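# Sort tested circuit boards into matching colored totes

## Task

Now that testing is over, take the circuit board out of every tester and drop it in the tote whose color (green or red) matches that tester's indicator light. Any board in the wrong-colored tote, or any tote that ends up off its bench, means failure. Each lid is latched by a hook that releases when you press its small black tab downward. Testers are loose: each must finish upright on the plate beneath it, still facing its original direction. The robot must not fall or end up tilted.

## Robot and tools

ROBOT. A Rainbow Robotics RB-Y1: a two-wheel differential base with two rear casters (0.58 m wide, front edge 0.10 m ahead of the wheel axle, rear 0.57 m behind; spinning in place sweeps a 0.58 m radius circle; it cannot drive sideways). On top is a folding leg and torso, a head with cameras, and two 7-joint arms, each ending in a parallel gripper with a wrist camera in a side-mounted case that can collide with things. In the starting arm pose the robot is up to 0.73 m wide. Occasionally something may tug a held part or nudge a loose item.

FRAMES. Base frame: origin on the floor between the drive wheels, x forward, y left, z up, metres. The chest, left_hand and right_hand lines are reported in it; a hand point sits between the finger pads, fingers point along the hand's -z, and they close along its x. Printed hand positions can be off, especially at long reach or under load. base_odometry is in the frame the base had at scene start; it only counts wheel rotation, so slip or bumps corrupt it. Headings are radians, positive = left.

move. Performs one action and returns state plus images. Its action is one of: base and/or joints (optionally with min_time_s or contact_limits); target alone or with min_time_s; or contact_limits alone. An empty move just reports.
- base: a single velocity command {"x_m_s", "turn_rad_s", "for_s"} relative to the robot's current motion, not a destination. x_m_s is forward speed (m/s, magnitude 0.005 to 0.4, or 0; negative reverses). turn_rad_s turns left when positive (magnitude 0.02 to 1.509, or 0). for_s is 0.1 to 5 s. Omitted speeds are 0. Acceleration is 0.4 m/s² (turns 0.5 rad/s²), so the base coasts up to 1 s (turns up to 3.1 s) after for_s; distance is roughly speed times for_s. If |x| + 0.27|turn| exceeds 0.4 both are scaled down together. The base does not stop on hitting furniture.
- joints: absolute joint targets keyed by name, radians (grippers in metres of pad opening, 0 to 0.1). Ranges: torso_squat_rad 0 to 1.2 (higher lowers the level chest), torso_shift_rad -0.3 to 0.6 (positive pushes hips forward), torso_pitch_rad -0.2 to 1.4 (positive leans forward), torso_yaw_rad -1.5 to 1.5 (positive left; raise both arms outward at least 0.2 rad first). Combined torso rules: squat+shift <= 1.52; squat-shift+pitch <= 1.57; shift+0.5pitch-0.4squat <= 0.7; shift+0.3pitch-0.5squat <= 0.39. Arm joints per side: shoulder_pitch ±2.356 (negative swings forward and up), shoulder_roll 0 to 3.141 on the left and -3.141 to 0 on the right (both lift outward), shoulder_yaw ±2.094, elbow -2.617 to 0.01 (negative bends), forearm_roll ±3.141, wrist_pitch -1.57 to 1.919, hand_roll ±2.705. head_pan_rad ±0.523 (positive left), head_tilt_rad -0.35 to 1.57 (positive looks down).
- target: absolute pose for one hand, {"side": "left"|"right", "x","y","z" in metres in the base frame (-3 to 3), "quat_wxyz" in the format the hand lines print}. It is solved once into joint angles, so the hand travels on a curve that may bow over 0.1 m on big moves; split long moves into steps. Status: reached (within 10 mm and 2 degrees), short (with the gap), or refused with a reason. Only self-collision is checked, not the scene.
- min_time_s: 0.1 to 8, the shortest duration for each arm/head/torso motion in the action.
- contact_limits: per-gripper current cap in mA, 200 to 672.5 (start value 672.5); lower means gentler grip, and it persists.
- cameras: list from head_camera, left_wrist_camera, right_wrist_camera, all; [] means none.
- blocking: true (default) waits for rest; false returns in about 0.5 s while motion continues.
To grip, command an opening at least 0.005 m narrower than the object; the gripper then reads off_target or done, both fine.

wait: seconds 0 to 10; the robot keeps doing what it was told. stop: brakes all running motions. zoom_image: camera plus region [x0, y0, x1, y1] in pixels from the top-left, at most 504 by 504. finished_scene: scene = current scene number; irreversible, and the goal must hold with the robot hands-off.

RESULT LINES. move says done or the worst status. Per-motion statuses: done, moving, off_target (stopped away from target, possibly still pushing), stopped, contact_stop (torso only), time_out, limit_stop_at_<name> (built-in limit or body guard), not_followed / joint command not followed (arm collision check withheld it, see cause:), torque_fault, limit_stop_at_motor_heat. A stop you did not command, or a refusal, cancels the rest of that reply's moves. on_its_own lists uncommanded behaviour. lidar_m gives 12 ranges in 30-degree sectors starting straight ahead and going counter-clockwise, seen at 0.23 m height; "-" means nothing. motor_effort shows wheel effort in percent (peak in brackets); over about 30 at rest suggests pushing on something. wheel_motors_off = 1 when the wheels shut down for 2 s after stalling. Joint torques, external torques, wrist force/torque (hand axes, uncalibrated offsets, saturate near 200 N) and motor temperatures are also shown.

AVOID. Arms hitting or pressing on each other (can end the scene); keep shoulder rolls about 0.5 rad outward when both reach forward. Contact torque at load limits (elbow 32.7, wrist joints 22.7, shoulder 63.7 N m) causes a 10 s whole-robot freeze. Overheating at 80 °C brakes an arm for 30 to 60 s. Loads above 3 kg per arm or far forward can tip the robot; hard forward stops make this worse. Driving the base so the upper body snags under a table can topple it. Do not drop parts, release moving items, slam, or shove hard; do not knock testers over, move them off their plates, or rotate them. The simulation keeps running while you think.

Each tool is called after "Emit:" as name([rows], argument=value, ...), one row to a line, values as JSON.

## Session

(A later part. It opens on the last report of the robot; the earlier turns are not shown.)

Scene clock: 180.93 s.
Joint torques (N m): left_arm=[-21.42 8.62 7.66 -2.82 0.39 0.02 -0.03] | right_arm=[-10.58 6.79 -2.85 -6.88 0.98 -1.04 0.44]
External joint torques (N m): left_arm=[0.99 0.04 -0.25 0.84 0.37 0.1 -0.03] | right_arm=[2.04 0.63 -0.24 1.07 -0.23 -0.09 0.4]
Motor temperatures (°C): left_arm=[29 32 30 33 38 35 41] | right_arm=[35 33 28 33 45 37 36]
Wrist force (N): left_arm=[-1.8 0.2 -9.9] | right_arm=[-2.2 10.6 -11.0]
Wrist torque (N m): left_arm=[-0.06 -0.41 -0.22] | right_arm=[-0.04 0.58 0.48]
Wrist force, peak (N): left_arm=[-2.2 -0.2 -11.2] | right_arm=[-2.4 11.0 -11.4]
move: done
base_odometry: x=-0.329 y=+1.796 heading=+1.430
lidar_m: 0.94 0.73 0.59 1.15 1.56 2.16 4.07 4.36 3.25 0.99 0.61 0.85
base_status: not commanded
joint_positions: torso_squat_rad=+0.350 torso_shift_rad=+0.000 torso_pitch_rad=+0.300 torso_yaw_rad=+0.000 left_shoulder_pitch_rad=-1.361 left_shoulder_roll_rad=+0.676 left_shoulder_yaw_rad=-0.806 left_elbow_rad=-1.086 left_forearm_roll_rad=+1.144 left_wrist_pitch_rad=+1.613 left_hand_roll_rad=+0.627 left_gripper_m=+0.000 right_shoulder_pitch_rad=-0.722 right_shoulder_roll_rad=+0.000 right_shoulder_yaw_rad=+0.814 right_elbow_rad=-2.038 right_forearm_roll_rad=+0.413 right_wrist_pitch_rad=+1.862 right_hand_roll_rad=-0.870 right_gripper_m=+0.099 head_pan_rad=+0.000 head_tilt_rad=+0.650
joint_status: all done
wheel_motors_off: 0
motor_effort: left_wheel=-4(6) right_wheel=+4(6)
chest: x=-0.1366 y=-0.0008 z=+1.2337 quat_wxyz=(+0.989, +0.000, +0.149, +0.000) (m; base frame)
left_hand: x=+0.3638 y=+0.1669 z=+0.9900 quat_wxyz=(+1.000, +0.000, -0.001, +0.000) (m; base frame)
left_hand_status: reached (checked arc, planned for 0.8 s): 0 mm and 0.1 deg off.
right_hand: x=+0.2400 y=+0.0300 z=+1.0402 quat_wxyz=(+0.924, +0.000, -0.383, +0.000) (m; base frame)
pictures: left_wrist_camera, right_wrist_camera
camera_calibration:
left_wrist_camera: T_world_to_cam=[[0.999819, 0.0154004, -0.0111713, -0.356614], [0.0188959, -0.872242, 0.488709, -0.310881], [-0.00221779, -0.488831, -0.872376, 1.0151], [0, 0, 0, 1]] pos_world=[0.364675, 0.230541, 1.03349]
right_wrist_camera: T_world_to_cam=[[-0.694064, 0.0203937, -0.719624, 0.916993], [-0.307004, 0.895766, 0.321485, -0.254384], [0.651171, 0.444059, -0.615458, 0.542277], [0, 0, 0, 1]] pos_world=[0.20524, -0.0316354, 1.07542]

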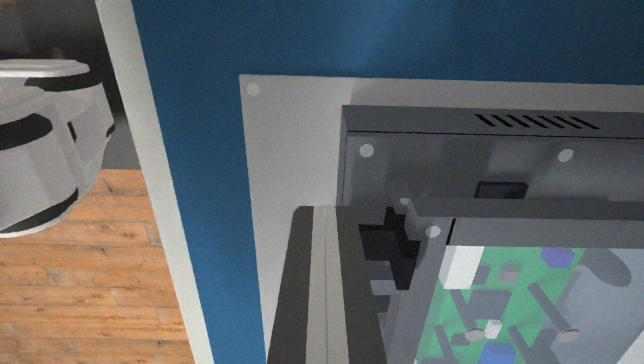

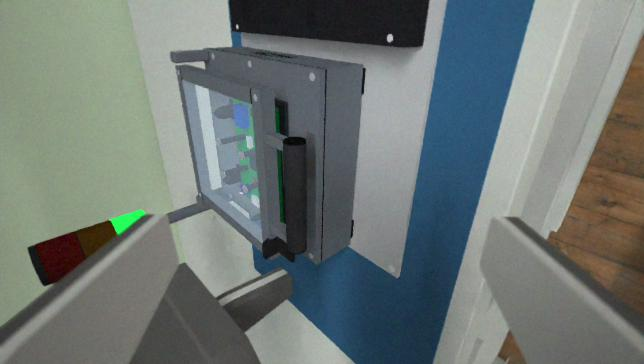

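Emit:
move(target={"side": "left", "x": 0.379, "y": 0.169, "z": 0.985, "quat_wxyz": [1, 0, 0, 0]}, cameras=["left_wrist_camera","right_wrist_camera"])

Emit:
zoom_image(camera="right_wrist_camera", region=[220, 160, 340, 300])

Emit:
zoom_image(camera="left_wrist_camera", region=[260, 130, 460, 330])

Scene clock: 202.67 s.
Joint torques (N m): left_arm=[-21.97 7.39 6.14 -2.81 0.21 -0.21 0.12] | right_arm=[-10.75 6.63 -2.58 -6.92 0.99 -1.11 0.35]
External joint torques (N m): left_arm=[1.14 -1.27 -0.95 0.88 0.19 -0.13 0.12] | right_arm=[1.87 0.47 0.02 1.03 -0.22 -0.16 0.31]
Motor temperatures (°C): left_arm=[30 32 30 33 38 35 41] | right_arm=[35 34 28 33 45 37 36]
Wrist force (N): left_arm=[-1.7 0.0 -9.9] | right_arm=[-2.2 10.9 -11.3]
Wrist torque (N m): left_arm=[-0.02 -0.38 -0.21] | right_arm=[-0.05 0.59 0.48]
Wrist force, peak (N): left_arm=[-2.1 0.3 -10.7] | right_arm=[-2.2 10.8 -11.7]
move: done
base_odometry: x=-0.329 y=+1.796 heading=+1.430
lidar_m: 0.94 0.73 0.59 1.15 1.56 2.16 4.08 4.36 3.25 1.00 0.62 0.85
base_status: not commanded
joint_positions: torso_squat_rad=+0.350 torso_shift_rad=+0.000 torso_pitch_rad=+0.300 torso_yaw_rad=+0.000 left_shoulder_pitch_rad=-1.404 left_shoulder_roll_rad=+0.627 left_shoulder_yaw_rad=-0.813 left_elbow_rad=-0.934 left_forearm_roll_rad=+1.135 left_wrist_pitch_rad=+1.579 left_hand_roll_rad=+0.546 left_gripper_m=+0.000 right_shoulder_pitch_rad=-0.722 right_shoulder_roll_rad=+0.000 right_shoulder_yaw_rad=+0.814 right_elbow_rad=-2.038 right_forearm_roll_rad=+0.413 right_wrist_pitch_rad=+1.862 right_hand_roll_rad=-0.870 right_gripper_m=+0.099 head_pan_rad=+0.000 head_tilt_rad=+0.650
joint_status: all done
wheel_motors_off: 0
motor_effort: left_wheel=-4(7) right_wheel=+3(5)
chest: x=-0.1366 y=-0.0008 z=+1.2337 quat_wxyz=(+0.989, +0.000, +0.149, +0.000) (m; base frame)
left_hand: x=+0.3789 y=+0.1691 z=+0.9851 quat_wxyz=(+1.000, +0.000, -0.001, +0.000) (m; base frame)
left_hand_status: reached (checked arc, planned for 0.5 s): 0 mm and 0.1 deg off.
right_hand: x=+0.2400 y=+0.0300 z=+1.0402 quat_wxyz=(+0.924, +0.000, -0.383, +0.000) (m; base frame)
pictures: left_wrist_camera, right_wrist_camera
camera_calibration:
left_wrist_camera: T_world_to_cam=[[0.999816, 0.0156883, -0.0110429, -0.371971], [0.0190842, -0.872233, 0.488718, -0.306948], [-0.00196485, -0.488839, -0.872372, 1.01183], [0, 0, 0, 1]] pos_world=[0.379748, 0.232729, 1.0286]
right_wrist_camera: T_world_to_cam=[[-0.694064, 0.020366, -0.719625, 0.916995], [-0.307017, 0.895769, 0.321463, -0.254374], [0.651165, 0.444053, -0.615468, 0.542279], [0, 0, 0, 1]] pos_world=[0.205243, -0.0316159, 1.07542]

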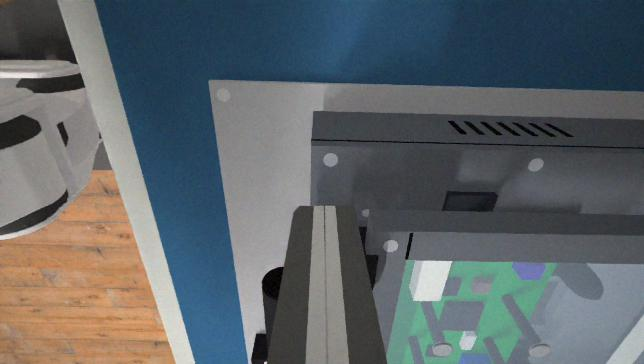

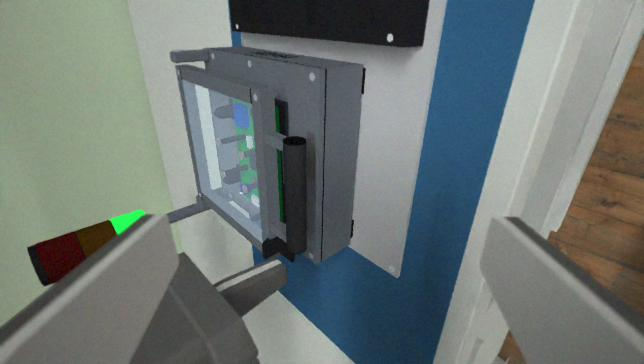

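Scaled by 3.600 from the camera's 644x364 image, which has a finer 1265x715 frame.

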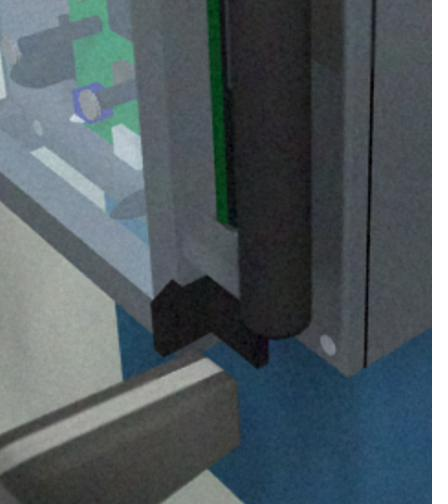

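Scaled by 2.520 from the camera's 644x364 image, which has a finer 920x520 frame.

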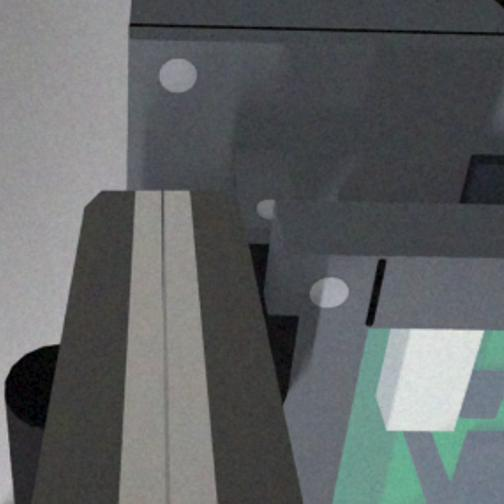

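Emit:
move(target={"side": "left", "x": 0.379, "y": 0.167, "z": 0.966, "quat_wxyz": [1, 0, 0, 0]}, cameras=["left_wrist_camera","right_wrist_camera"])

Emit:
zoom_image(camera="right_wrist_camera", region=[220, 160, 340, 300])

Scene clock: 210.23 s.
Joint torques (N m): left_arm=[8.33 -6.74 -5.71 3.48 -1.88 -10 0.14] | right_arm=[-11.08 6.73 -2.71 -6.82 1.05 -1.21 0.41]
External joint torques (N m): left_arm=[31.55 -15.33 -12.5 7.21 -1.9 -9.9 0.15] | right_arm=[1.59 0.6 -0.06 1.11 -0.16 -0.25 0.37]
Motor temperatures (°C): left_arm=[30 32 30 33 38 35 41] | right_arm=[35 34 28 33 45 37 36]
Wrist force (N): left_arm=[-43.8 14.8 92.9] | right_arm=[-2.0 10.8 -11.1]
Wrist torque (N m): left_arm=[-0.41 -0.16 -0.52] | right_arm=[-0.07 0.61 0.46]
Wrist force, peak (N): left_arm=[-49.9 16.0 103.9] | right_arm=[-1.8 10.9 -11.8]
move: done
base_odometry: x=-0.329 y=+1.796 heading=+1.430
lidar_m: 0.94 0.72 0.59 1.14 1.55 2.16 4.08 4.36 3.24 1.00 0.62 0.86
base_status: not commanded
joint_positions: torso_squat_rad=+0.350 torso_shift_rad=-0.002 torso_pitch_rad=+0.296 torso_yaw_rad=+0.001 left_shoulder_pitch_rad=-1.398 left_shoulder_roll_rad=+0.599 left_shoulder_yaw_rad=-0.822 left_elbow_rad=-0.885 left_forearm_roll_rad=+1.121 left_wrist_pitch_rad=+1.538 left_hand_roll_rad=+0.527 left_gripper_m=+0.000 right_shoulder_pitch_rad=-0.722 right_shoulder_roll_rad=+0.000 right_shoulder_yaw_rad=+0.814 right_elbow_rad=-2.038 right_forearm_roll_rad=+0.413 right_wrist_pitch_rad=+1.862 right_hand_roll_rad=-0.870 right_gripper_m=+0.099 head_pan_rad=+0.000 head_tilt_rad=+0.650
joint_status: all done
wheel_motors_off: 0
motor_effort: left_wheel=+12(14) right_wheel=+9(10)
chest: x=-0.1391 y=-0.0009 z=+1.2340 quat_wxyz=(+0.989, +0.001, +0.147, +0.000) (m; base frame)
left_hand: x=+0.3803 y=+0.1671 z=+0.9736 quat_wxyz=(+1.000, +0.000, -0.006, +0.000) (m; base frame)
left_hand_status: reached (checked arc, planned for 0.3 s): 8 mm and 0.7 deg off.
right_hand: x=+0.2384 y=+0.0301 z=+1.0421 quat_wxyz=(+0.923, +0.001, -0.385, +0.000) (m; base frame)
pictures: left_wrist_camera, right_wrist_camera
camera_calibration:
left_wrist_camera: T_world_to_cam=[[0.999871, 0.0160752, -0.000171101, -0.384072], [0.0141014, -0.87189, 0.489498, -0.301945], [0.0077196, -0.489437, -0.872004, 0.996849], [0, 0, 0, 1]] pos_world=[0.380585, 0.230807, 1.01699]
right_wrist_camera: T_world_to_cam=[[-0.690928, 0.020429, -0.722635, 0.919614], [-0.308871, 0.895429, 0.320633, -0.254307], [0.653618, 0.444735, -0.612367, 0.540674], [0, 0, 0, 1]] pos_world=[0.203445, -0.0315301, 1.07718]

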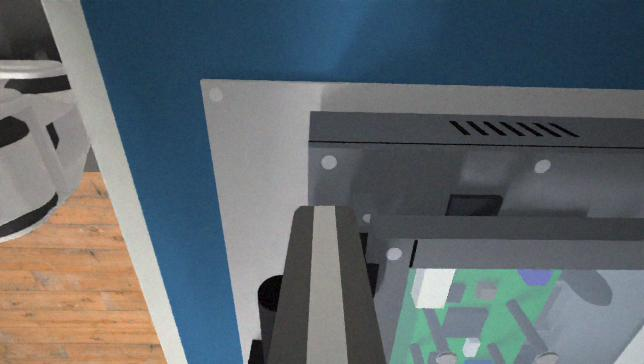

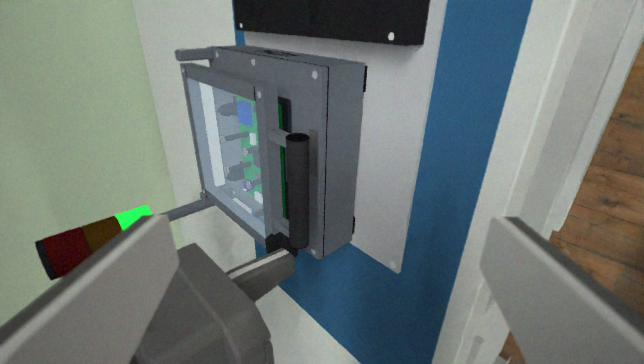

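Scaled by 3.600 from the camera's 644x364 image, which has a finer 1265x715 frame.

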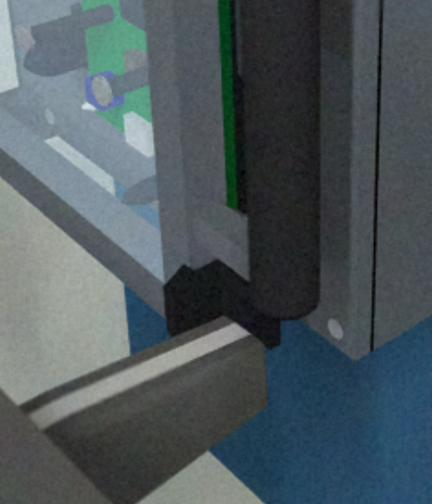

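Emit:
move(target={"side": "left", "x": 0.370, "y": 0.170, "z": 0.992, "quat_wxyz": [1, 0, 0, 0]}, cameras=["left_wrist_camera"])

Emit:
move(target={"side": "left", "x": 0.369, "y": 0.170, "z": 0.974, "quat_wxyz": [1, 0, 0, 0]}, cameras=["left_wrist_camera","right_wrist_camera"])

Emit:
zoom_image(camera="right_wrist_camera", region=[220, 160, 340, 300])

Scene clock: 227.13 s.
Joint torques (N m): left_arm=[-20.67 8.14 7.94 -3.11 0.29 -0.2 0.16] | right_arm=[-10.85 6.58 -2.86 -6.91 0.93 -1.09 0.43]
External joint torques (N m): left_arm=[2.13 -0.53 0.46 0.56 0.27 -0.13 0.16] | right_arm=[1.77 0.42 -0.25 1.04 -0.28 -0.14 0.38]
Motor temperatures (°C): left_arm=[30 32 30 33 38 37 41] | right_arm=[35 34 28 33 45 37 36]
Wrist force (N): left_arm=[-1.6 0.0 -9.8] | right_arm=[-2.4 11.1 -11.0]
Wrist torque (N m): left_arm=[-0.03 -0.39 -0.23] | right_arm=[-0.09 0.55 0.47]
Wrist force, peak (N): left_arm=[-43.2 15.5 92.4] | right_arm=[-2.1 10.6 -12.3]
move: done
base_odometry: x=-0.329 y=+1.796 heading=+1.430
lidar_m: 0.94 0.72 0.59 1.14 1.57 2.16 4.07 4.37 3.25 1.00 0.62 0.85
base_status: not commanded
joint_positions: torso_squat_rad=+0.350 torso_shift_rad=+0.000 torso_pitch_rad=+0.300 torso_yaw_rad=+0.000 left_shoulder_pitch_rad=-1.387 left_shoulder_roll_rad=+0.654 left_shoulder_yaw_rad=-0.807 left_elbow_rad=-1.003 left_forearm_roll_rad=+1.144 left_wrist_pitch_rad=+1.604 left_hand_roll_rad=+0.579 left_gripper_m=+0.000 right_shoulder_pitch_rad=-0.722 right_shoulder_roll_rad=+0.000 right_shoulder_yaw_rad=+0.814 right_elbow_rad=-2.038 right_forearm_roll_rad=+0.413 right_wrist_pitch_rad=+1.862 right_hand_roll_rad=-0.870 right_gripper_m=+0.099 head_pan_rad=+0.000 head_tilt_rad=+0.650
joint_status: all done
wheel_motors_off: 0
motor_effort: left_wheel=-3(15) right_wheel=+3(14)
chest: x=-0.1366 y=-0.0007 z=+1.2337 quat_wxyz=(+0.989, +0.000, +0.149, +0.000) (m; base frame)
left_hand: x=+0.3716 y=+0.1698 z=+0.9896 quat_wxyz=(+1.000, +0.000, +0.002, +0.000) (m; base frame)
left_hand_status: reached (checked arc, planned for 0.4 s): 3 mm and 0.3 deg off.
right_hand: x=+0.2400 y=+0.0300 z=+1.0402 quat_wxyz=(+0.924, +0.000, -0.383, +0.000) (m; base frame)
pictures: left_wrist_camera
camera_calibration:
left_wrist_camera: T_world_to_cam=[[0.999747, 0.0147307, -0.0170078, -0.358501], [0.0211654, -0.872177, 0.488733, -0.309165], [-0.00763441, -0.488969, -0.872268, 1.01806], [0, 0, 0, 1]] pos_world=[0.372726, 0.233436, 1.03303]

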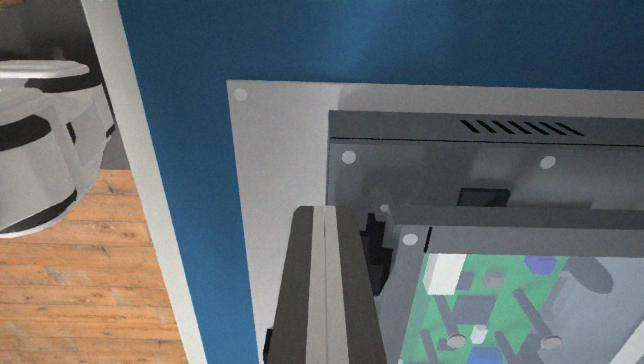

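Scene clock: 227.97 s.
Joint torques (N m): left_arm=[-21.53 7.72 7.04 -3.88 0.26 -0.21 0.28] | right_arm=[-10.88 6.94 -2.57 -7.01 0.99 -1.04 0.38]
External joint torques (N m): left_arm=[1.05 -0.88 -0.46 -0.16 0.24 -0.13 0.28] | right_arm=[1.74 0.77 0.04 0.93 -0.22 -0.09 0.33]
Motor temperatures (°C): left_arm=[30 32 30 33 38 37 41] | right_arm=[35 34 28 33 45 37 36]
Wrist force (N): left_arm=[-2.0 0.0 -9.8] | right_arm=[-2.3 10.7 -11.4]
Wrist torque (N m): left_arm=[-0.05 -0.44 -0.22] | right_arm=[-0.06 0.57 0.47]
Wrist force, peak (N): left_arm=[-2.7 -0.1 -11.4] | right_arm=[-2.8 10.8 -11.5]
move: done
base_odometry: x=-0.329 y=+1.796 heading=+1.430
lidar_m: 0.94 0.72 0.59 1.14 1.55 2.16 4.06 4.36 3.26 0.99 0.62 0.86
base_status: not commanded
joint_positions: torso_squat_rad=+0.350 torso_shift_rad=+0.000 torso_pitch_rad=+0.300 torso_yaw_rad=+0.000 left_shoulder_pitch_rad=-1.357 left_shoulder_roll_rad=+0.649 left_shoulder_yaw_rad=-0.815 left_elbow_rad=-1.013 left_forearm_roll_rad=+1.131 left_wrist_pitch_rad=+1.573 left_hand_roll_rad=+0.585 left_gripper_m=+0.000 right_shoulder_pitch_rad=-0.722 right_shoulder_roll_rad=+0.000 right_shoulder_yaw_rad=+0.814 right_elbow_rad=-2.038 right_forearm_roll_rad=+0.413 right_wrist_pitch_rad=+1.862 right_hand_roll_rad=-0.870 right_gripper_m=+0.099 head_pan_rad=+0.000 head_tilt_rad=+0.650
joint_status: all done
wheel_motors_off: 0
motor_effort: left_wheel=-2(3) right_wheel=+3(4)
chest: x=-0.1366 y=-0.0007 z=+1.2337 quat_wxyz=(+0.989, +0.000, +0.149, +0.000) (m; base frame)
left_hand: x=+0.3684 y=+0.1701 z=+0.9745 quat_wxyz=(+1.000, +0.000, +0.000, +0.000) (m; base frame)
left_hand_status: reached (checked arc, planned for 0.2 s): 1 mm and 0.0 deg off.
right_hand: x=+0.2400 y=+0.0300 z=+1.0402 quat_wxyz=(+0.924, +0.000, -0.383, +0.000) (m; base frame)
pictures: left_wrist_camera, right_wrist_camera
camera_calibration:
left_wrist_camera: T_world_to_cam=[[0.999798, 0.0153117, -0.0130247, -0.359628], [0.0197246, -0.872203, 0.488747, -0.300959], [-0.00387661, -0.488905, -0.872329, 1.00366], [0, 0, 0, 1]] pos_world=[0.369382, 0.233704, 1.01793]
right_wrist_camera: T_world_to_cam=[[-0.694133, 0.020388, -0.719558, 0.916902], [-0.306944, 0.895788, 0.32148, -0.25439], [0.651126, 0.444014, -0.615538, 0.542355], [0, 0, 0, 1]] pos_world=[0.205227, -0.0316273, 1.07539]

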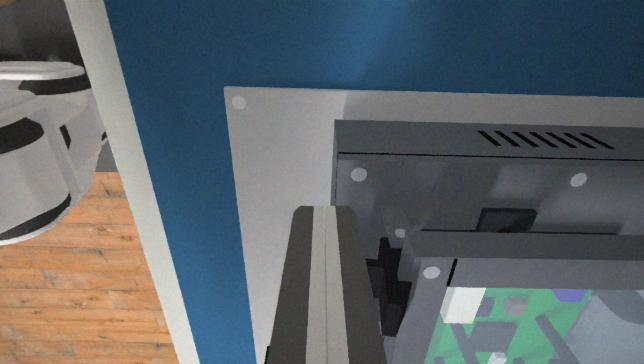

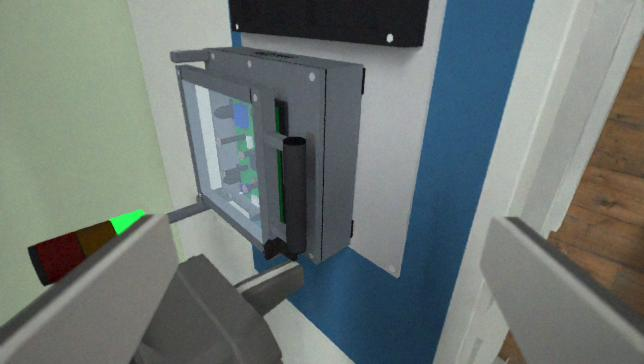

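Scaled by 3.600 from the camera's 644x364 image, which has a finer 1265x715 frame.

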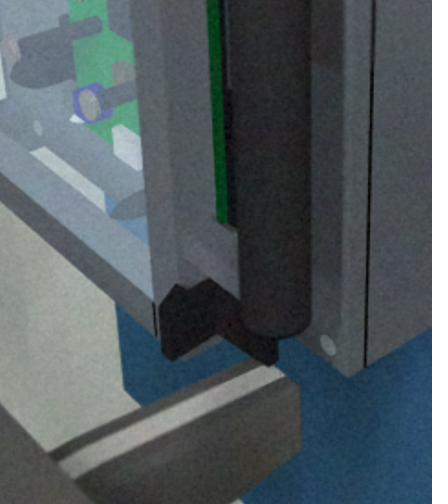

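Emit:
move(target={"side": "left", "x": 0.369, "y": 0.170, "z": 0.965, "quat_wxyz": [1, 0, 0, 0]}, cameras=["left_wrist_camera","right_wrist_camera"])

Emit:
zoom_image(camera="right_wrist_camera", region=[220, 160, 340, 300])

Emit:
zoom_image(camera="left_wrist_camera", region=[260, 130, 460, 330])

Scene clock: 236.00 s.
Joint torques (N m): left_arm=[-21.4 6.73 6.84 -3.38 0.42 -0.35 -0.01] | right_arm=[-10.98 6.8 -2.61 -7.08 0.97 -1.07 0.38]
External joint torques (N m): left_arm=[1.17 -1.83 -0.53 0.37 0.4 -0.27 -0.01] | right_arm=[1.65 0.64 0 0.86 -0.23 -0.12 0.34]
Motor temperatures (°C): left_arm=[30 32 30 33 38 37 41] | right_arm=[35 34 28 33 45 37 36]
Wrist force (N): left_arm=[-2.0 1.6 -9.4] | right_arm=[-2.0 10.7 -10.9]
Wrist torque (N m): left_arm=[0.00 -0.46 -0.23] | right_arm=[-0.06 0.59 0.48]
Wrist force, peak (N): left_arm=[-2.0 2.9 -10.3] | right_arm=[-2.2 11.2 -11.5]
move: done
base_odometry: x=-0.329 y=+1.796 heading=+1.430
lidar_m: 0.94 0.72 0.59 1.14 1.56 2.16 4.08 4.37 3.25 0.98 0.62 0.85
base_status: not commanded
joint_positions: torso_squat_rad=+0.350 torso_shift_rad=+0.000 torso_pitch_rad=+0.300 torso_yaw_rad=+0.000 left_shoulder_pitch_rad=-1.348 left_shoulder_roll_rad=+0.637 left_shoulder_yaw_rad=-0.822 left_elbow_rad=-0.993 left_forearm_roll_rad=+1.122 left_wrist_pitch_rad=+1.551 left_hand_roll_rad=+0.576 left_gripper_m=+0.000 right_shoulder_pitch_rad=-0.722 right_shoulder_roll_rad=+0.000 right_shoulder_yaw_rad=+0.814 right_elbow_rad=-2.038 right_forearm_roll_rad=+0.413 right_wrist_pitch_rad=+1.862 right_hand_roll_rad=-0.870 right_gripper_m=+0.099 head_pan_rad=+0.000 head_tilt_rad=+0.650
joint_status: all done
wheel_motors_off: 0
motor_effort: left_wheel=-3(4) right_wheel=+3(4)
chest: x=-0.1366 y=-0.0007 z=+1.2337 quat_wxyz=(+0.989, +0.000, +0.149, +0.000) (m; base frame)
left_hand: x=+0.3688 y=+0.1703 z=+0.9653 quat_wxyz=(+1.000, +0.000, +0.000, +0.000) (m; base frame)
left_hand_status: reached (checked arc, planned for 0.2 s): 0 mm and 0.0 deg off.
right_hand: x=+0.2400 y=+0.0300 z=+1.0402 quat_wxyz=(+0.924, +0.000, -0.383, +0.000) (m; base frame)
pictures: left_wrist_camera, right_wrist_camera
camera_calibration:
left_wrist_camera: T_world_to_cam=[[0.999807, 0.0156399, -0.0118988, -0.361219], [0.0194587, -0.872535, 0.488163, -0.295566], [-0.0027473, -0.488301, -0.872671, 0.995595], [0, 0, 0, 1]] pos_world=[0.369636, 0.233907, 1.00881]
right_wrist_camera: T_world_to_cam=[[-0.694145, 0.0203747, -0.719547, 0.916889], [-0.306939, 0.895794, 0.321469, -0.254379], [0.651115, 0.444003, -0.615557, 0.542371], [0, 0, 0, 1]] pos_world=[0.205229, -0.0316243, 1.07538]

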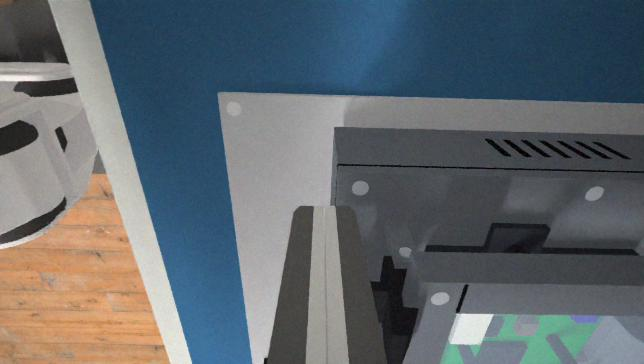

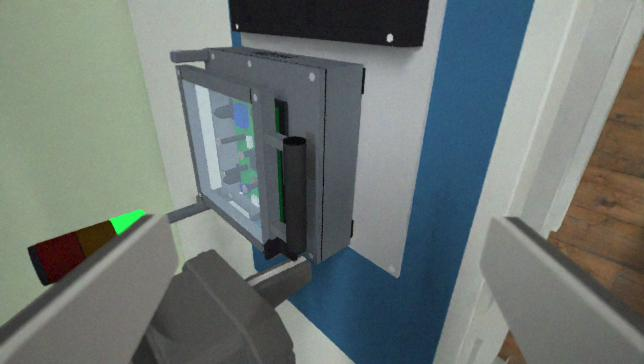

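Scaled by 3.600 from the camera's 644x364 image, which has a finer 1265x715 frame.

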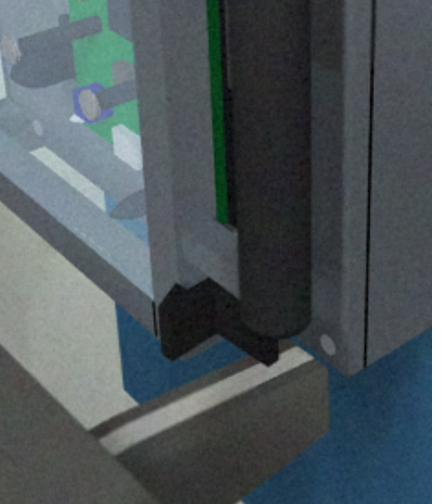

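Scaled by 2.520 from the camera's 644x364 image, which has a finer 920x520 frame.

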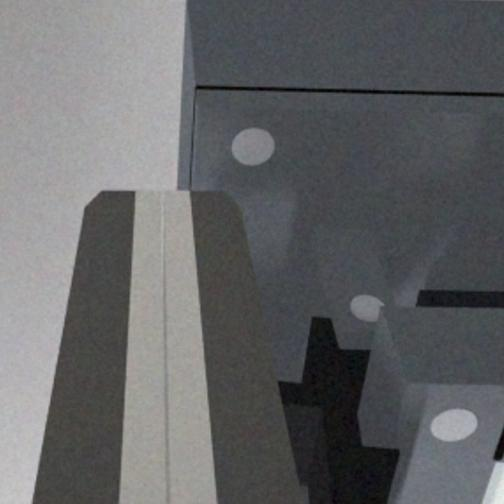

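Emit:
move(target={"side": "left", "x": 0.376, "y": 0.163, "z": 0.99, "quat_wxyz": [1, 0, 0, 0]}, cameras=[])

Emit:
move(target={"side": "left", "x": 0.376, "y": 0.163, "z": 0.969, "quat_wxyz": [1, 0, 0, 0]}, cameras=["left_wrist_camera","right_wrist_camera"])

Emit:
zoom_image(camera="right_wrist_camera", region=[220, 160, 340, 300])

Scene clock: 250.67 s.
Joint torques (N m): left_arm=[-21.49 7.57 7.54 -2.6 0.35 0.03 -0.06] | right_arm=[-11.02 6.99 -2.91 -6.96 0.95 -1.04 0.42]
External joint torques (N m): left_arm=[1.55 -0.97 0.26 1.1 0.33 0.11 -0.06] | right_arm=[1.6 0.83 -0.31 0.99 -0.25 -0.09 0.38]
Motor temperatures (°C): left_arm=[30 32 30 33 38 36 41] | right_arm=[35 34 28 33 45 37 36]
Wrist force (N): left_arm=[-2.0 0.0 -9.5] | right_arm=[-2.0 10.9 -11.0]
Wrist torque (N m): left_arm=[-0.04 -0.42 -0.20] | right_arm=[-0.06 0.60 0.47]
Wrist force, peak (N): left_arm=[-2.8 8.5 -11.2] | right_arm=[-2.1 10.9 -11.5]
move: done
base_odometry: x=-0.329 y=+1.796 heading=+1.430
lidar_m: 0.93 0.72 0.59 1.14 1.55 2.16 4.08 4.36 3.25 0.99 0.62 0.85
base_status: not commanded
joint_positions: torso_squat_rad=+0.350 torso_shift_rad=+0.000 torso_pitch_rad=+0.300 torso_yaw_rad=+0.000 left_shoulder_pitch_rad=-1.405 left_shoulder_roll_rad=+0.629 left_shoulder_yaw_rad=-0.811 left_elbow_rad=-0.968 left_forearm_roll_rad=+1.136 left_wrist_pitch_rad=+1.593 left_hand_roll_rad=+0.574 left_gripper_m=+0.000 right_shoulder_pitch_rad=-0.722 right_shoulder_roll_rad=+0.000 right_shoulder_yaw_rad=+0.814 right_elbow_rad=-2.038 right_forearm_roll_rad=+0.413 right_wrist_pitch_rad=+1.862 right_hand_roll_rad=-0.870 right_gripper_m=+0.099 head_pan_rad=+0.000 head_tilt_rad=+0.650
joint_status: all done
wheel_motors_off: 0
motor_effort: left_wheel=-3(6) right_wheel=+4(4)
chest: x=-0.1366 y=-0.0007 z=+1.2337 quat_wxyz=(+0.989, +0.000, +0.149, +0.000) (m; base frame)
left_hand: x=+0.3760 y=+0.1628 z=+0.9894 quat_wxyz=(+1.000, +0.000, -0.001, +0.000) (m; base frame)
left_hand_status: reached (checked arc, planned for 0.3 s): 1 mm and 0.1 deg off.
right_hand: x=+0.2400 y=+0.0300 z=+1.0402 quat_wxyz=(+0.924, +0.000, -0.383, +0.000) (m; base frame)
pictures: none
No camera images: "cameras" was empty.

Scene clock: 251.60 s.
Joint torques (N m): left_arm=[-6.48 2.31 -0.12 1.98 -3.87 -9.59 0.1] | right_arm=[-11.35 6.99 -2.95 -6.99 1 -1.07 0.42]
External joint torques (N m): left_arm=[16.59 -6.17 -7.1 5.73 -3.86 -9.48 0.1] | right_arm=[1.31 0.84 -0.31 0.95 -0.21 -0.12 0.38]
Motor temperatures (°C): left_arm=[30 32 30 33 38 36 41] | right_arm=[35 34 28 33 45 37 36]
Wrist force (N): left_arm=[-44.9 6.8 54.7] | right_arm=[-2.2 10.8 -11.1]
Wrist torque (N m): left_arm=[-0.23 0.13 -0.45] | right_arm=[-0.08 0.57 0.48]
Wrist force, peak (N): left_arm=[-57.6 8.8 69.6] | right_arm=[-2.4 10.6 -12.1]
move: done
base_odometry: x=-0.329 y=+1.796 heading=+1.430
lidar_m: 0.94 0.73 0.59 1.13 1.56 2.16 4.08 4.36 3.25 1.00 0.62 0.85
base_status: not commanded
joint_positions: torso_squat_rad=+0.350 torso_shift_rad=-0.001 torso_pitch_rad=+0.297 torso_yaw_rad=+0.000 left_shoulder_pitch_rad=-1.390 left_shoulder_roll_rad=+0.603 left_shoulder_yaw_rad=-0.822 left_elbow_rad=-0.920 left_forearm_roll_rad=+1.122 left_wrist_pitch_rad=+1.551 left_hand_roll_rad=+0.552 left_gripper_m=+0.000 right_shoulder_pitch_rad=-0.722 right_shoulder_roll_rad=+0.000 right_shoulder_yaw_rad=+0.814 right_elbow_rad=-2.038 right_forearm_roll_rad=+0.413 right_wrist_pitch_rad=+1.862 right_hand_roll_rad=-0.870 right_gripper_m=+0.099 head_pan_rad=+0.000 head_tilt_rad=+0.650
joint_status: all done
wheel_motors_off: 0
motor_effort: left_wheel=+12(17) right_wheel=+7(16)
chest: x=-0.1384 y=-0.0009 z=+1.2339 quat_wxyz=(+0.989, +0.001, +0.148, +0.000) (m; base frame)
left_hand: x=+0.3759 y=+0.1627 z=+0.9733 quat_wxyz=(+1.000, +0.000, -0.003, +0.000) (m; base frame)
left_hand_status: reached (checked arc, planned for 0.3 s): 4 mm and 0.3 deg off.
right_hand: x=+0.2388 y=+0.0301 z=+1.0415 quat_wxyz=(+0.923, +0.000, -0.385, +0.000) (m; base frame)
pictures: left_wrist_camera, right_wrist_camera
camera_calibration:
left_wrist_camera: T_world_to_cam=[[0.999863, 0.015153, -0.00666686, -0.373149], [0.0164771, -0.871936, 0.489343, -0.306307], [0.00160196, -0.489386, -0.872066, 0.996814], [0, 0, 0, 1]] pos_world=[0.376548, 0.226401, 1.01669]
right_wrist_camera: T_world_to_cam=[[-0.691959, 0.0203846, -0.721649, 0.918653], [-0.308195, 0.895597, 0.320814, -0.254249], [0.652846, 0.444399, -0.613434, 0.541342], [0, 0, 0, 1]] pos_world=[0.203898, -0.0315935, 1.07659]

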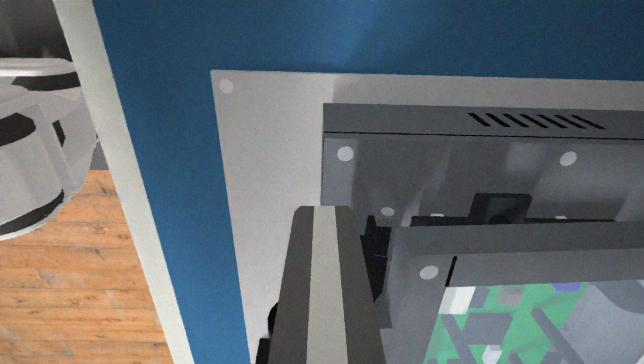

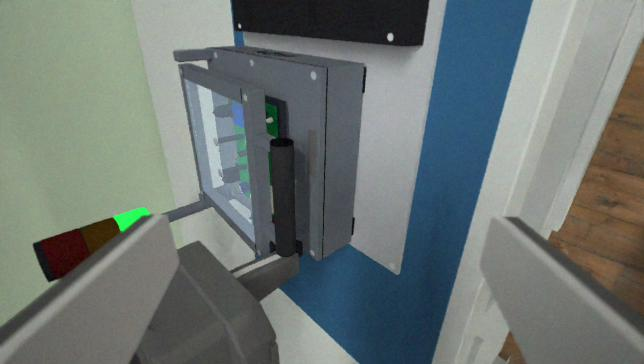

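Scaled by 3.600 from the camera's 644x364 image, which has a finer 1265x715 frame.

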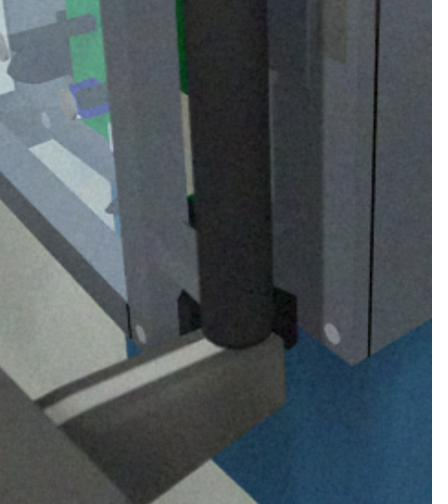

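Emit:
move(target={"side": "left", "x": 0.34, "y": 0.22, "z": 1.05, "quat_wxyz": [1, 0, 0, 0]}, cameras=["left_wrist_camera","right_wrist_camera", "head_camera"])

Emit:
zoom_image(camera="right_wrist_camera", region=[150, 30, 390, 290])

Scene clock: 258.10 s.
Joint torques (N m): left_arm=[-18.86 8.69 9.17 -3.16 0.18 -0.11 0.24] | right_arm=[-11.46 6.96 -2.86 -6.85 0.97 -1.1 0.33]
External joint torques (N m): left_arm=[1.96 -1.18 0.09 -0.21 0.15 -0.05 0.24] | right_arm=[1.16 0.8 -0.25 1.1 -0.24 -0.15 0.29]
Motor temperatures (°C): left_arm=[30 32 30 33 39 37 41] | right_arm=[35 34 28 33 45 37 36]
Wrist force (N): left_arm=[-1.0 0.1 -8.7] | right_arm=[-2.2 11.0 -11.3]
Wrist torque (N m): left_arm=[-0.05 -0.32 -0.24] | right_arm=[-0.09 0.57 0.47]
Wrist force, peak (N): left_arm=[-46.6 6.9 57.2] | right_arm=[-2.1 11.3 -11.3]
move: done
base_odometry: x=-0.329 y=+1.796 heading=+1.430
lidar_m: 0.94 0.72 0.60 1.14 1.55 2.16 4.08 4.36 3.25 0.99 0.61 0.85
base_status: not commanded
joint_positions: torso_squat_rad=+0.350 torso_shift_rad=+0.000 torso_pitch_rad=+0.300 torso_yaw_rad=+0.000 left_shoulder_pitch_rad=-1.321 left_shoulder_roll_rad=+0.894 left_shoulder_yaw_rad=-0.719 left_elbow_rad=-1.332 left_forearm_roll_rad=+1.250 left_wrist_pitch_rad=+1.749 left_hand_roll_rad=+0.651 left_gripper_m=+0.000 right_shoulder_pitch_rad=-0.722 right_shoulder_roll_rad=+0.000 right_shoulder_yaw_rad=+0.814 right_elbow_rad=-2.038 right_forearm_roll_rad=+0.413 right_wrist_pitch_rad=+1.862 right_hand_roll_rad=-0.870 right_gripper_m=+0.099 head_pan_rad=+0.000 head_tilt_rad=+0.650
joint_status: all done
wheel_motors_off: 0
motor_effort: left_wheel=-4(11) right_wheel=+2(11)
chest: x=-0.1366 y=-0.0007 z=+1.2337 quat_wxyz=(+0.989, +0.000, +0.149, +0.000) (m; base frame)
left_hand: x=+0.3412 y=+0.2200 z=+1.0486 quat_wxyz=(+1.000, +0.000, +0.003, +0.000) (m; base frame)
left_hand_status: reached (checked arc, planned for 0.7 s): 2 mm and 0.4 deg off.
right_hand: x=+0.2400 y=+0.0300 z=+1.0402 quat_wxyz=(+0.924, +0.000, -0.383, +0.000) (m; base frame)
pictures: head_camera, left_wrist_camera, right_wrist_camera
camera_calibration:
head_camera: T_world_to_cam=[[0.0310392, -0.998754, 0.0390667, -0.0561887], [-0.789032, -0.0484772, -0.612436, 0.882911], [0.613567, -0.0118154, -0.789554, 1.09347], [0, 0, 0, 1]] pos_world=[0.0274712, -0.00039786, 1.40628]
left_wrist_camera: T_world_to_cam=[[0.999718, 0.0145222, -0.0187646, -0.325967], [0.0218325, -0.872695, 0.487778, -0.292731], [-0.00929219, -0.48805, -0.872766, 1.09476], [0, 0, 0, 1]] pos_world=[0.342439, 0.283568, 1.09214]
right_wrist_camera: T_world_to_cam=[[-0.694082, 0.0203329, -0.719608, 0.916945], [-0.306992, 0.895796, 0.321413, -0.254322], [0.651157, 0.444001, -0.615514, 0.542348], [0, 0, 0, 1]] pos_world=[0.205207, -0.0316267, 1.07541]

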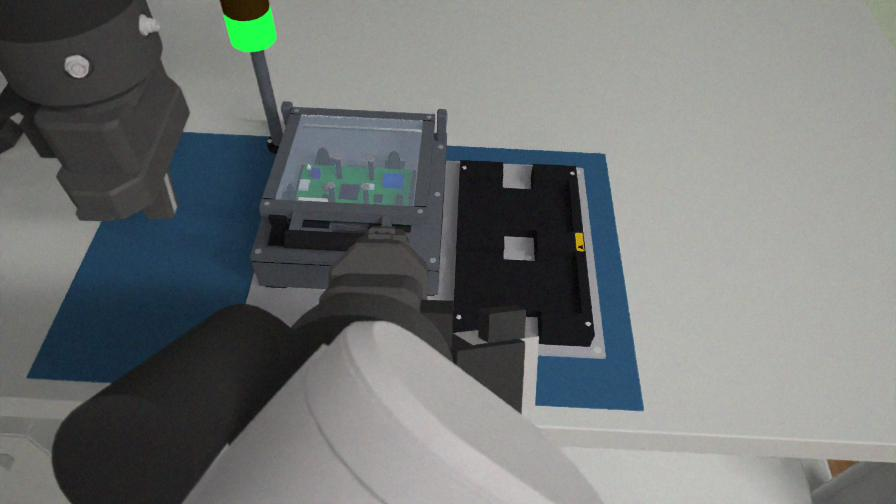

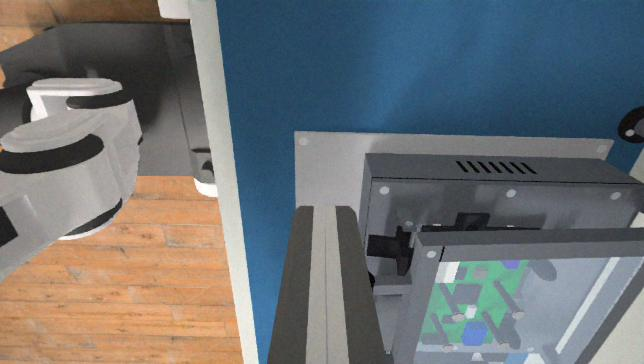

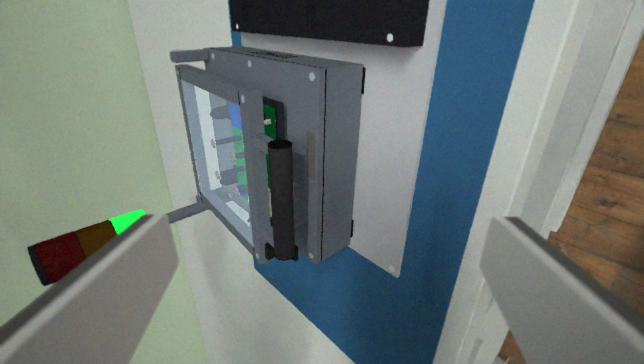

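Scaled by 1.938 from the camera's 644x364 image, which has a finer 1265x715 frame.

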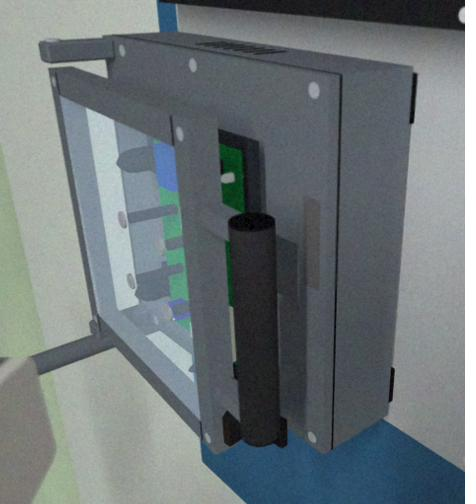

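Emit:
move(joints={"right_gripper_m": 0.04}, cameras=[])

Emit:
move(target={"side": "right", "x": 0.285, "y": 0.095, "z": 0.995, "quat_wxyz": [0.843, 0, -0.537, 0]}, cameras=["right_wrist_camera", "left_wrist_camera"])

Emit:
move(target={"side": "left", "x": 0.27, "y": 0.28, "z": 1.04, "quat_wxyz": [0.960, 0, 0, -0.28]}, cameras=["left_wrist_camera"])

Scene clock: 274.13 s.
Joint torques (N m): left_arm=[-18.66 8.84 9.22 -3.11 0.31 -0.16 0.22] | right_arm=[-11.73 6.92 -2.77 -6.85 0.98 -1.13 0.35]
External joint torques (N m): left_arm=[2.15 -1.03 0.14 -0.16 0.28 -0.1 0.22] | right_arm=[0.89 0.76 -0.16 1.1 -0.22 -0.18 0.31]
Motor temperatures (°C): left_arm=[30 32 30 33 38 36 41] | right_arm=[35 34 28 33 45 37 36]
Wrist force (N): left_arm=[-0.8 0.1 -8.7] | right_arm=[-2.1 10.6 -11.2]
Wrist torque (N m): left_arm=[-0.05 -0.29 -0.24] | right_arm=[-0.05 0.59 0.47]
Wrist force, peak (N): left_arm=[-1.0 0.0 -9.1] | right_arm=[-2.5 10.9 -11.4]
move: done
base_odometry: x=-0.329 y=+1.796 heading=+1.430
lidar_m: 0.94 0.72 0.59 1.14 1.56 2.16 4.08 4.35 3.25 0.98 0.61 0.85
base_status: not commanded
joint_positions: torso_squat_rad=+0.350 torso_shift_rad=+0.000 torso_pitch_rad=+0.300 torso_yaw_rad=+0.000 left_shoulder_pitch_rad=-1.321 left_shoulder_roll_rad=+0.894 left_shoulder_yaw_rad=-0.719 left_elbow_rad=-1.332 left_forearm_roll_rad=+1.250 left_wrist_pitch_rad=+1.749 left_hand_roll_rad=+0.651 left_gripper_m=+0.000 right_shoulder_pitch_rad=-0.722 right_shoulder_roll_rad=+0.000 right_shoulder_yaw_rad=+0.814 right_elbow_rad=-2.038 right_forearm_roll_rad=+0.413 right_wrist_pitch_rad=+1.862 right_hand_roll_rad=-0.870 right_gripper_m=+0.040 head_pan_rad=+0.000 head_tilt_rad=+0.650
joint_status: all done
wheel_motors_off: 0
motor_effort: left_wheel=-2(5) right_wheel=+3(4)
chest: x=-0.1366 y=-0.0007 z=+1.2337 quat_wxyz=(+0.989, +0.000, +0.149, +0.000) (m; base frame)
left_hand: x=+0.3412 y=+0.2200 z=+1.0486 quat_wxyz=(+1.000, +0.000, +0.003, +0.000) (m; base frame)
right_hand: x=+0.2400 y=+0.0300 z=+1.0402 quat_wxyz=(+0.924, +0.000, -0.383, +0.000) (m; base frame)
pictures: none
No camera images: "cameras" was empty.

Scene clock: 275.30 s.
Joint torques (N m): left_arm=[-18.9 8.85 9.3 -2.89 0.28 -0.2 0.21] | right_arm=[-13.68 7.56 -4.21 -6.99 1.65 -0.24 0.43]
External joint torques (N m): left_arm=[1.92 -1.02 0.22 0.07 0.25 -0.14 0.21] | right_arm=[0.54 0.75 0.4 1.36 -0.28 0.14 0.38]
Motor temperatures (°C): left_arm=[30 32 30 33 38 36 41] | right_arm=[35 34 28 33 45 37 36]
Wrist force (N): left_arm=[-1.1 0.1 -8.4] | right_arm=[-3.0 10.8 -9.4]
Wrist torque (N m): left_arm=[-0.06 -0.34 -0.24] | right_arm=[-0.08 0.56 0.45]
Wrist force, peak (N): left_arm=[-1.1 0.1 -8.9] | right_arm=[-2.0 10.8 -11.5]
move: done
base_odometry: x=-0.329 y=+1.796 heading=+1.430
lidar_m: 0.94 0.73 0.60 1.14 1.55 2.16 4.08 4.36 3.25 0.98 0.62 0.85
base_status: not commanded
joint_positions: torso_squat_rad=+0.350 torso_shift_rad=+0.000 torso_pitch_rad=+0.300 torso_yaw_rad=+0.000 left_shoulder_pitch_rad=-1.321 left_shoulder_roll_rad=+0.894 left_shoulder_yaw_rad=-0.719 left_elbow_rad=-1.333 left_forearm_roll_rad=+1.250 left_wrist_pitch_rad=+1.749 left_hand_roll_rad=+0.651 left_gripper_m=+0.000 right_shoulder_pitch_rad=-0.879 right_shoulder_roll_rad=+0.000 right_shoulder_yaw_rad=+1.102 right_elbow_rad=-1.530 right_forearm_roll_rad=+0.629 right_wrist_pitch_rad=+1.513 right_hand_roll_rad=-1.363 right_gripper_m=+0.040 head_pan_rad=+0.000 head_tilt_rad=+0.650
joint_status: all done
wheel_motors_off: 0
motor_effort: left_wheel=-4(4) right_wheel=+3(4)
chest: x=-0.1366 y=-0.0008 z=+1.2337 quat_wxyz=(+0.989, +0.000, +0.149, +0.000) (m; base frame)
left_hand: x=+0.3412 y=+0.2199 z=+1.0486 quat_wxyz=(+1.000, +0.000, +0.003, +0.000) (m; base frame)
right_hand: x=+0.2852 y=+0.0945 z=+0.9953 quat_wxyz=(+0.843, +0.001, -0.538, +0.000) (m; base frame)
right_hand_status: reached (checked arc, planned for 0.8 s): 1 mm and 0.1 deg off.
pictures: left_wrist_camera, right_wrist_camera
camera_calibration:
left_wrist_camera: T_world_to_cam=[[0.999719, 0.0144456, -0.018796, -0.325915], [0.0217808, -0.872704, 0.487764, -0.292712], [-0.00935729, -0.488036, -0.872773, 1.09476], [0, 0, 0, 1]] pos_world=[0.342443, 0.28354, 1.09213]
right_wrist_camera: T_world_to_cam=[[-0.406175, 0.0202193, -0.913572, 1.02562], [-0.399544, 0.895197, 0.19745, -0.133993], [0.821819, 0.445211, -0.355528, 0.149068], [0, 0, 0, 1]] pos_world=[0.24054, 0.0328455, 1.01644]

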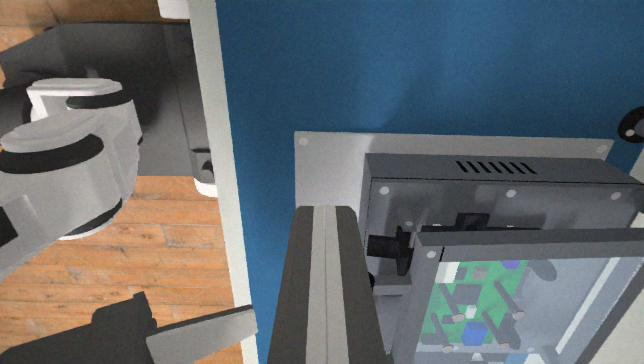

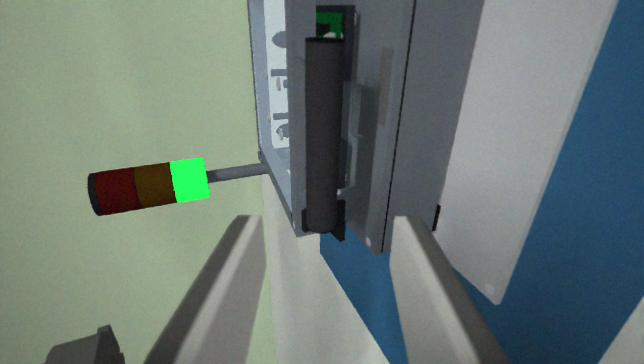

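Scene clock: 276.63 s.
Joint torques (N m): left_arm=[-15.13 11.27 10.92 -2.03 0.23 -0.4 0.54] | right_arm=[-13.72 7.58 -4.21 -7.22 1.66 -0.33 0.38]
External joint torques (N m): left_arm=[1.1 -0.49 0.78 -0.15 0.22 -0.32 0.54] | right_arm=[0.5 0.77 0.4 1.13 -0.27 0.06 0.33]
Motor temperatures (°C): left_arm=[30 32 30 33 38 36 41] | right_arm=[35 34 28 33 45 37 36]
Wrist force (N): left_arm=[-0.7 -0.1 -8.7] | right_arm=[-3.4 10.6 -9.6]
Wrist torque (N m): left_arm=[0.01 -0.28 -0.23] | right_arm=[-0.06 0.53 0.44]
Wrist force, peak (N): left_arm=[-1.7 0.1 -9.5] | right_arm=[-3.8 10.8 -9.6]
move: done
base_odometry: x=-0.329 y=+1.796 heading=+1.430
lidar_m: 0.94 0.72 0.59 1.14 1.56 2.16 4.07 4.37 3.26 0.99 0.62 0.86
base_status: not commanded
joint_positions: torso_squat_rad=+0.350 torso_shift_rad=+0.000 torso_pitch_rad=+0.300 torso_yaw_rad=+0.000 left_shoulder_pitch_rad=-1.060 left_shoulder_roll_rad=+1.196 left_shoulder_yaw_rad=-0.651 left_elbow_rad=-1.744 left_forearm_roll_rad=+1.362 left_wrist_pitch_rad=+1.676 left_hand_roll_rad=+0.173 left_gripper_m=+0.000 right_shoulder_pitch_rad=-0.879 right_shoulder_roll_rad=+0.000 right_shoulder_yaw_rad=+1.102 right_elbow_rad=-1.530 right_forearm_roll_rad=+0.629 right_wrist_pitch_rad=+1.513 right_hand_roll_rad=-1.363 right_gripper_m=+0.040 head_pan_rad=+0.000 head_tilt_rad=+0.650
joint_status: all done
wheel_motors_off: 0
motor_effort: left_wheel=-3(4) right_wheel=+1(4)
chest: x=-0.1366 y=-0.0008 z=+1.2337 quat_wxyz=(+0.989, +0.000, +0.149, +0.000) (m; base frame)
left_hand: x=+0.2699 y=+0.2799 z=+1.0408 quat_wxyz=(+0.960, +0.004, +0.003, -0.279) (m; base frame)
left_hand_status: reached (checked arc, planned for 0.7 s): 1 mm and 0.6 deg off.
right_hand: x=+0.2852 y=+0.0945 z=+0.9952 quat_wxyz=(+0.843, +0.001, -0.538, +0.000) (m; base frame)
pictures: left_wrist_camera
camera_calibration:
left_wrist_camera: T_world_to_cam=[[0.851957, -0.523228, -0.0200158, -0.0640072], [-0.44988, -0.751014, 0.483307, -0.13715], [-0.267912, -0.402753, -0.875222, 1.16494], [0, 0, 0, 1]] pos_world=[0.304932, 0.33269, 1.08458]

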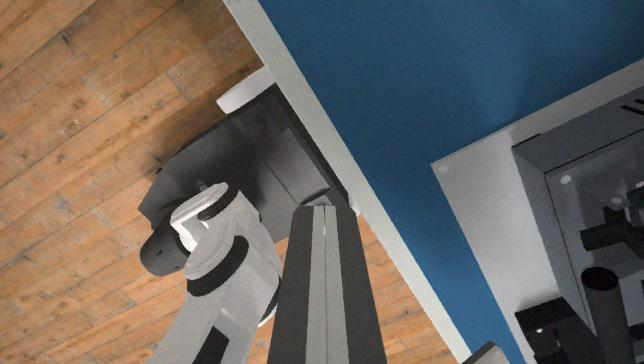

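Emit:
move(target={"side": "right", "x": 0.352, "y": 0.095, "z": 0.963, "quat_wxyz": [0.843, 0, -0.537, 0]}, min_time_s=1.5, cameras=["right_wrist_camera"])

Scene clock: 293.40 s.
Joint torques (N m): left_arm=[-15.3 11.3 11.19 -2.09 0.16 -0.34 0.5] | right_arm=[-17.14 4.83 -5.37 -5.75 1.28 -0.22 -0.18]
External joint torques (N m): left_arm=[0.92 -0.46 1.06 -0.2 0.15 -0.26 0.5] | right_arm=[0.52 0.71 -0.06 1.54 -0.61 -0.15 -0.23]
Motor temperatures (°C): left_arm=[30 32 30 33 38 36 41] | right_arm=[35 34 28 33 45 37 36]
Wrist force (N): left_arm=[-0.8 -0.2 -9.0] | right_arm=[-3.2 10.5 -9.5]
Wrist torque (N m): left_arm=[-0.01 -0.30 -0.22] | right_arm=[-0.04 0.53 0.47]
Wrist force, peak (N): left_arm=[-1.0 0.2 -9.1] | right_arm=[-3.4 10.9 -9.8]
move: done
base_odometry: x=-0.329 y=+1.796 heading=+1.430
lidar_m: 0.94 0.72 0.59 1.14 1.56 2.16 4.08 4.36 3.25 0.99 0.62 0.85
base_status: not commanded
joint_positions: torso_squat_rad=+0.350 torso_shift_rad=+0.000 torso_pitch_rad=+0.300 torso_yaw_rad=+0.000 left_shoulder_pitch_rad=-1.060 left_shoulder_roll_rad=+1.196 left_shoulder_yaw_rad=-0.651 left_elbow_rad=-1.744 left_forearm_roll_rad=+1.362 left_wrist_pitch_rad=+1.676 left_hand_roll_rad=+0.173 left_gripper_m=+0.000 right_shoulder_pitch_rad=-1.061 right_shoulder_roll_rad=+0.000 right_shoulder_yaw_rad=+1.101 right_elbow_rad=-1.180 right_forearm_roll_rad=+0.492 right_wrist_pitch_rad=+1.298 right_hand_roll_rad=-1.533 right_gripper_m=+0.040 head_pan_rad=+0.000 head_tilt_rad=+0.650
joint_status: all done
wheel_motors_off: 0
motor_effort: left_wheel=-2(4) right_wheel=+1(4)
chest: x=-0.1366 y=-0.0008 z=+1.2337 quat_wxyz=(+0.989, +0.000, +0.149, +0.000) (m; base frame)
left_hand: x=+0.2699 y=+0.2799 z=+1.0408 quat_wxyz=(+0.960, +0.004, +0.003, -0.279) (m; base frame)
right_hand: x=+0.3520 y=+0.0949 z=+0.9631 quat_wxyz=(+0.843, +0.000, -0.537, +0.000) (m; base frame)
right_hand_status: reached (checked arc, planned for 1.5 s): 0 mm and 0.1 deg off.
pictures: right_wrist_camera
camera_calibration:
right_wrist_camera: T_world_to_cam=[[-0.407041, 0.0201912, -0.913187, 1.02334], [-0.398749, 0.895532, 0.197538, -0.101627], [0.821777, 0.444538, -0.356468, 0.0835672], [0, 0, 0, 1]] pos_world=[0.307344, 0.033199, 0.984364]

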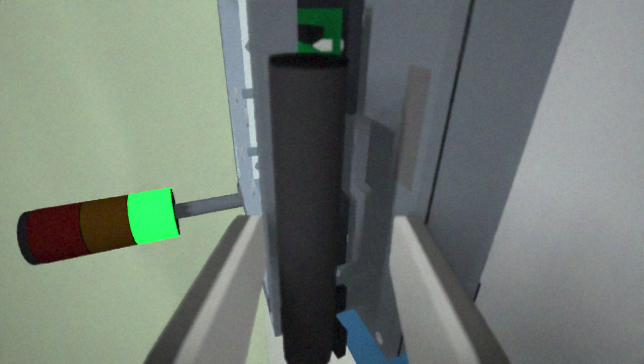

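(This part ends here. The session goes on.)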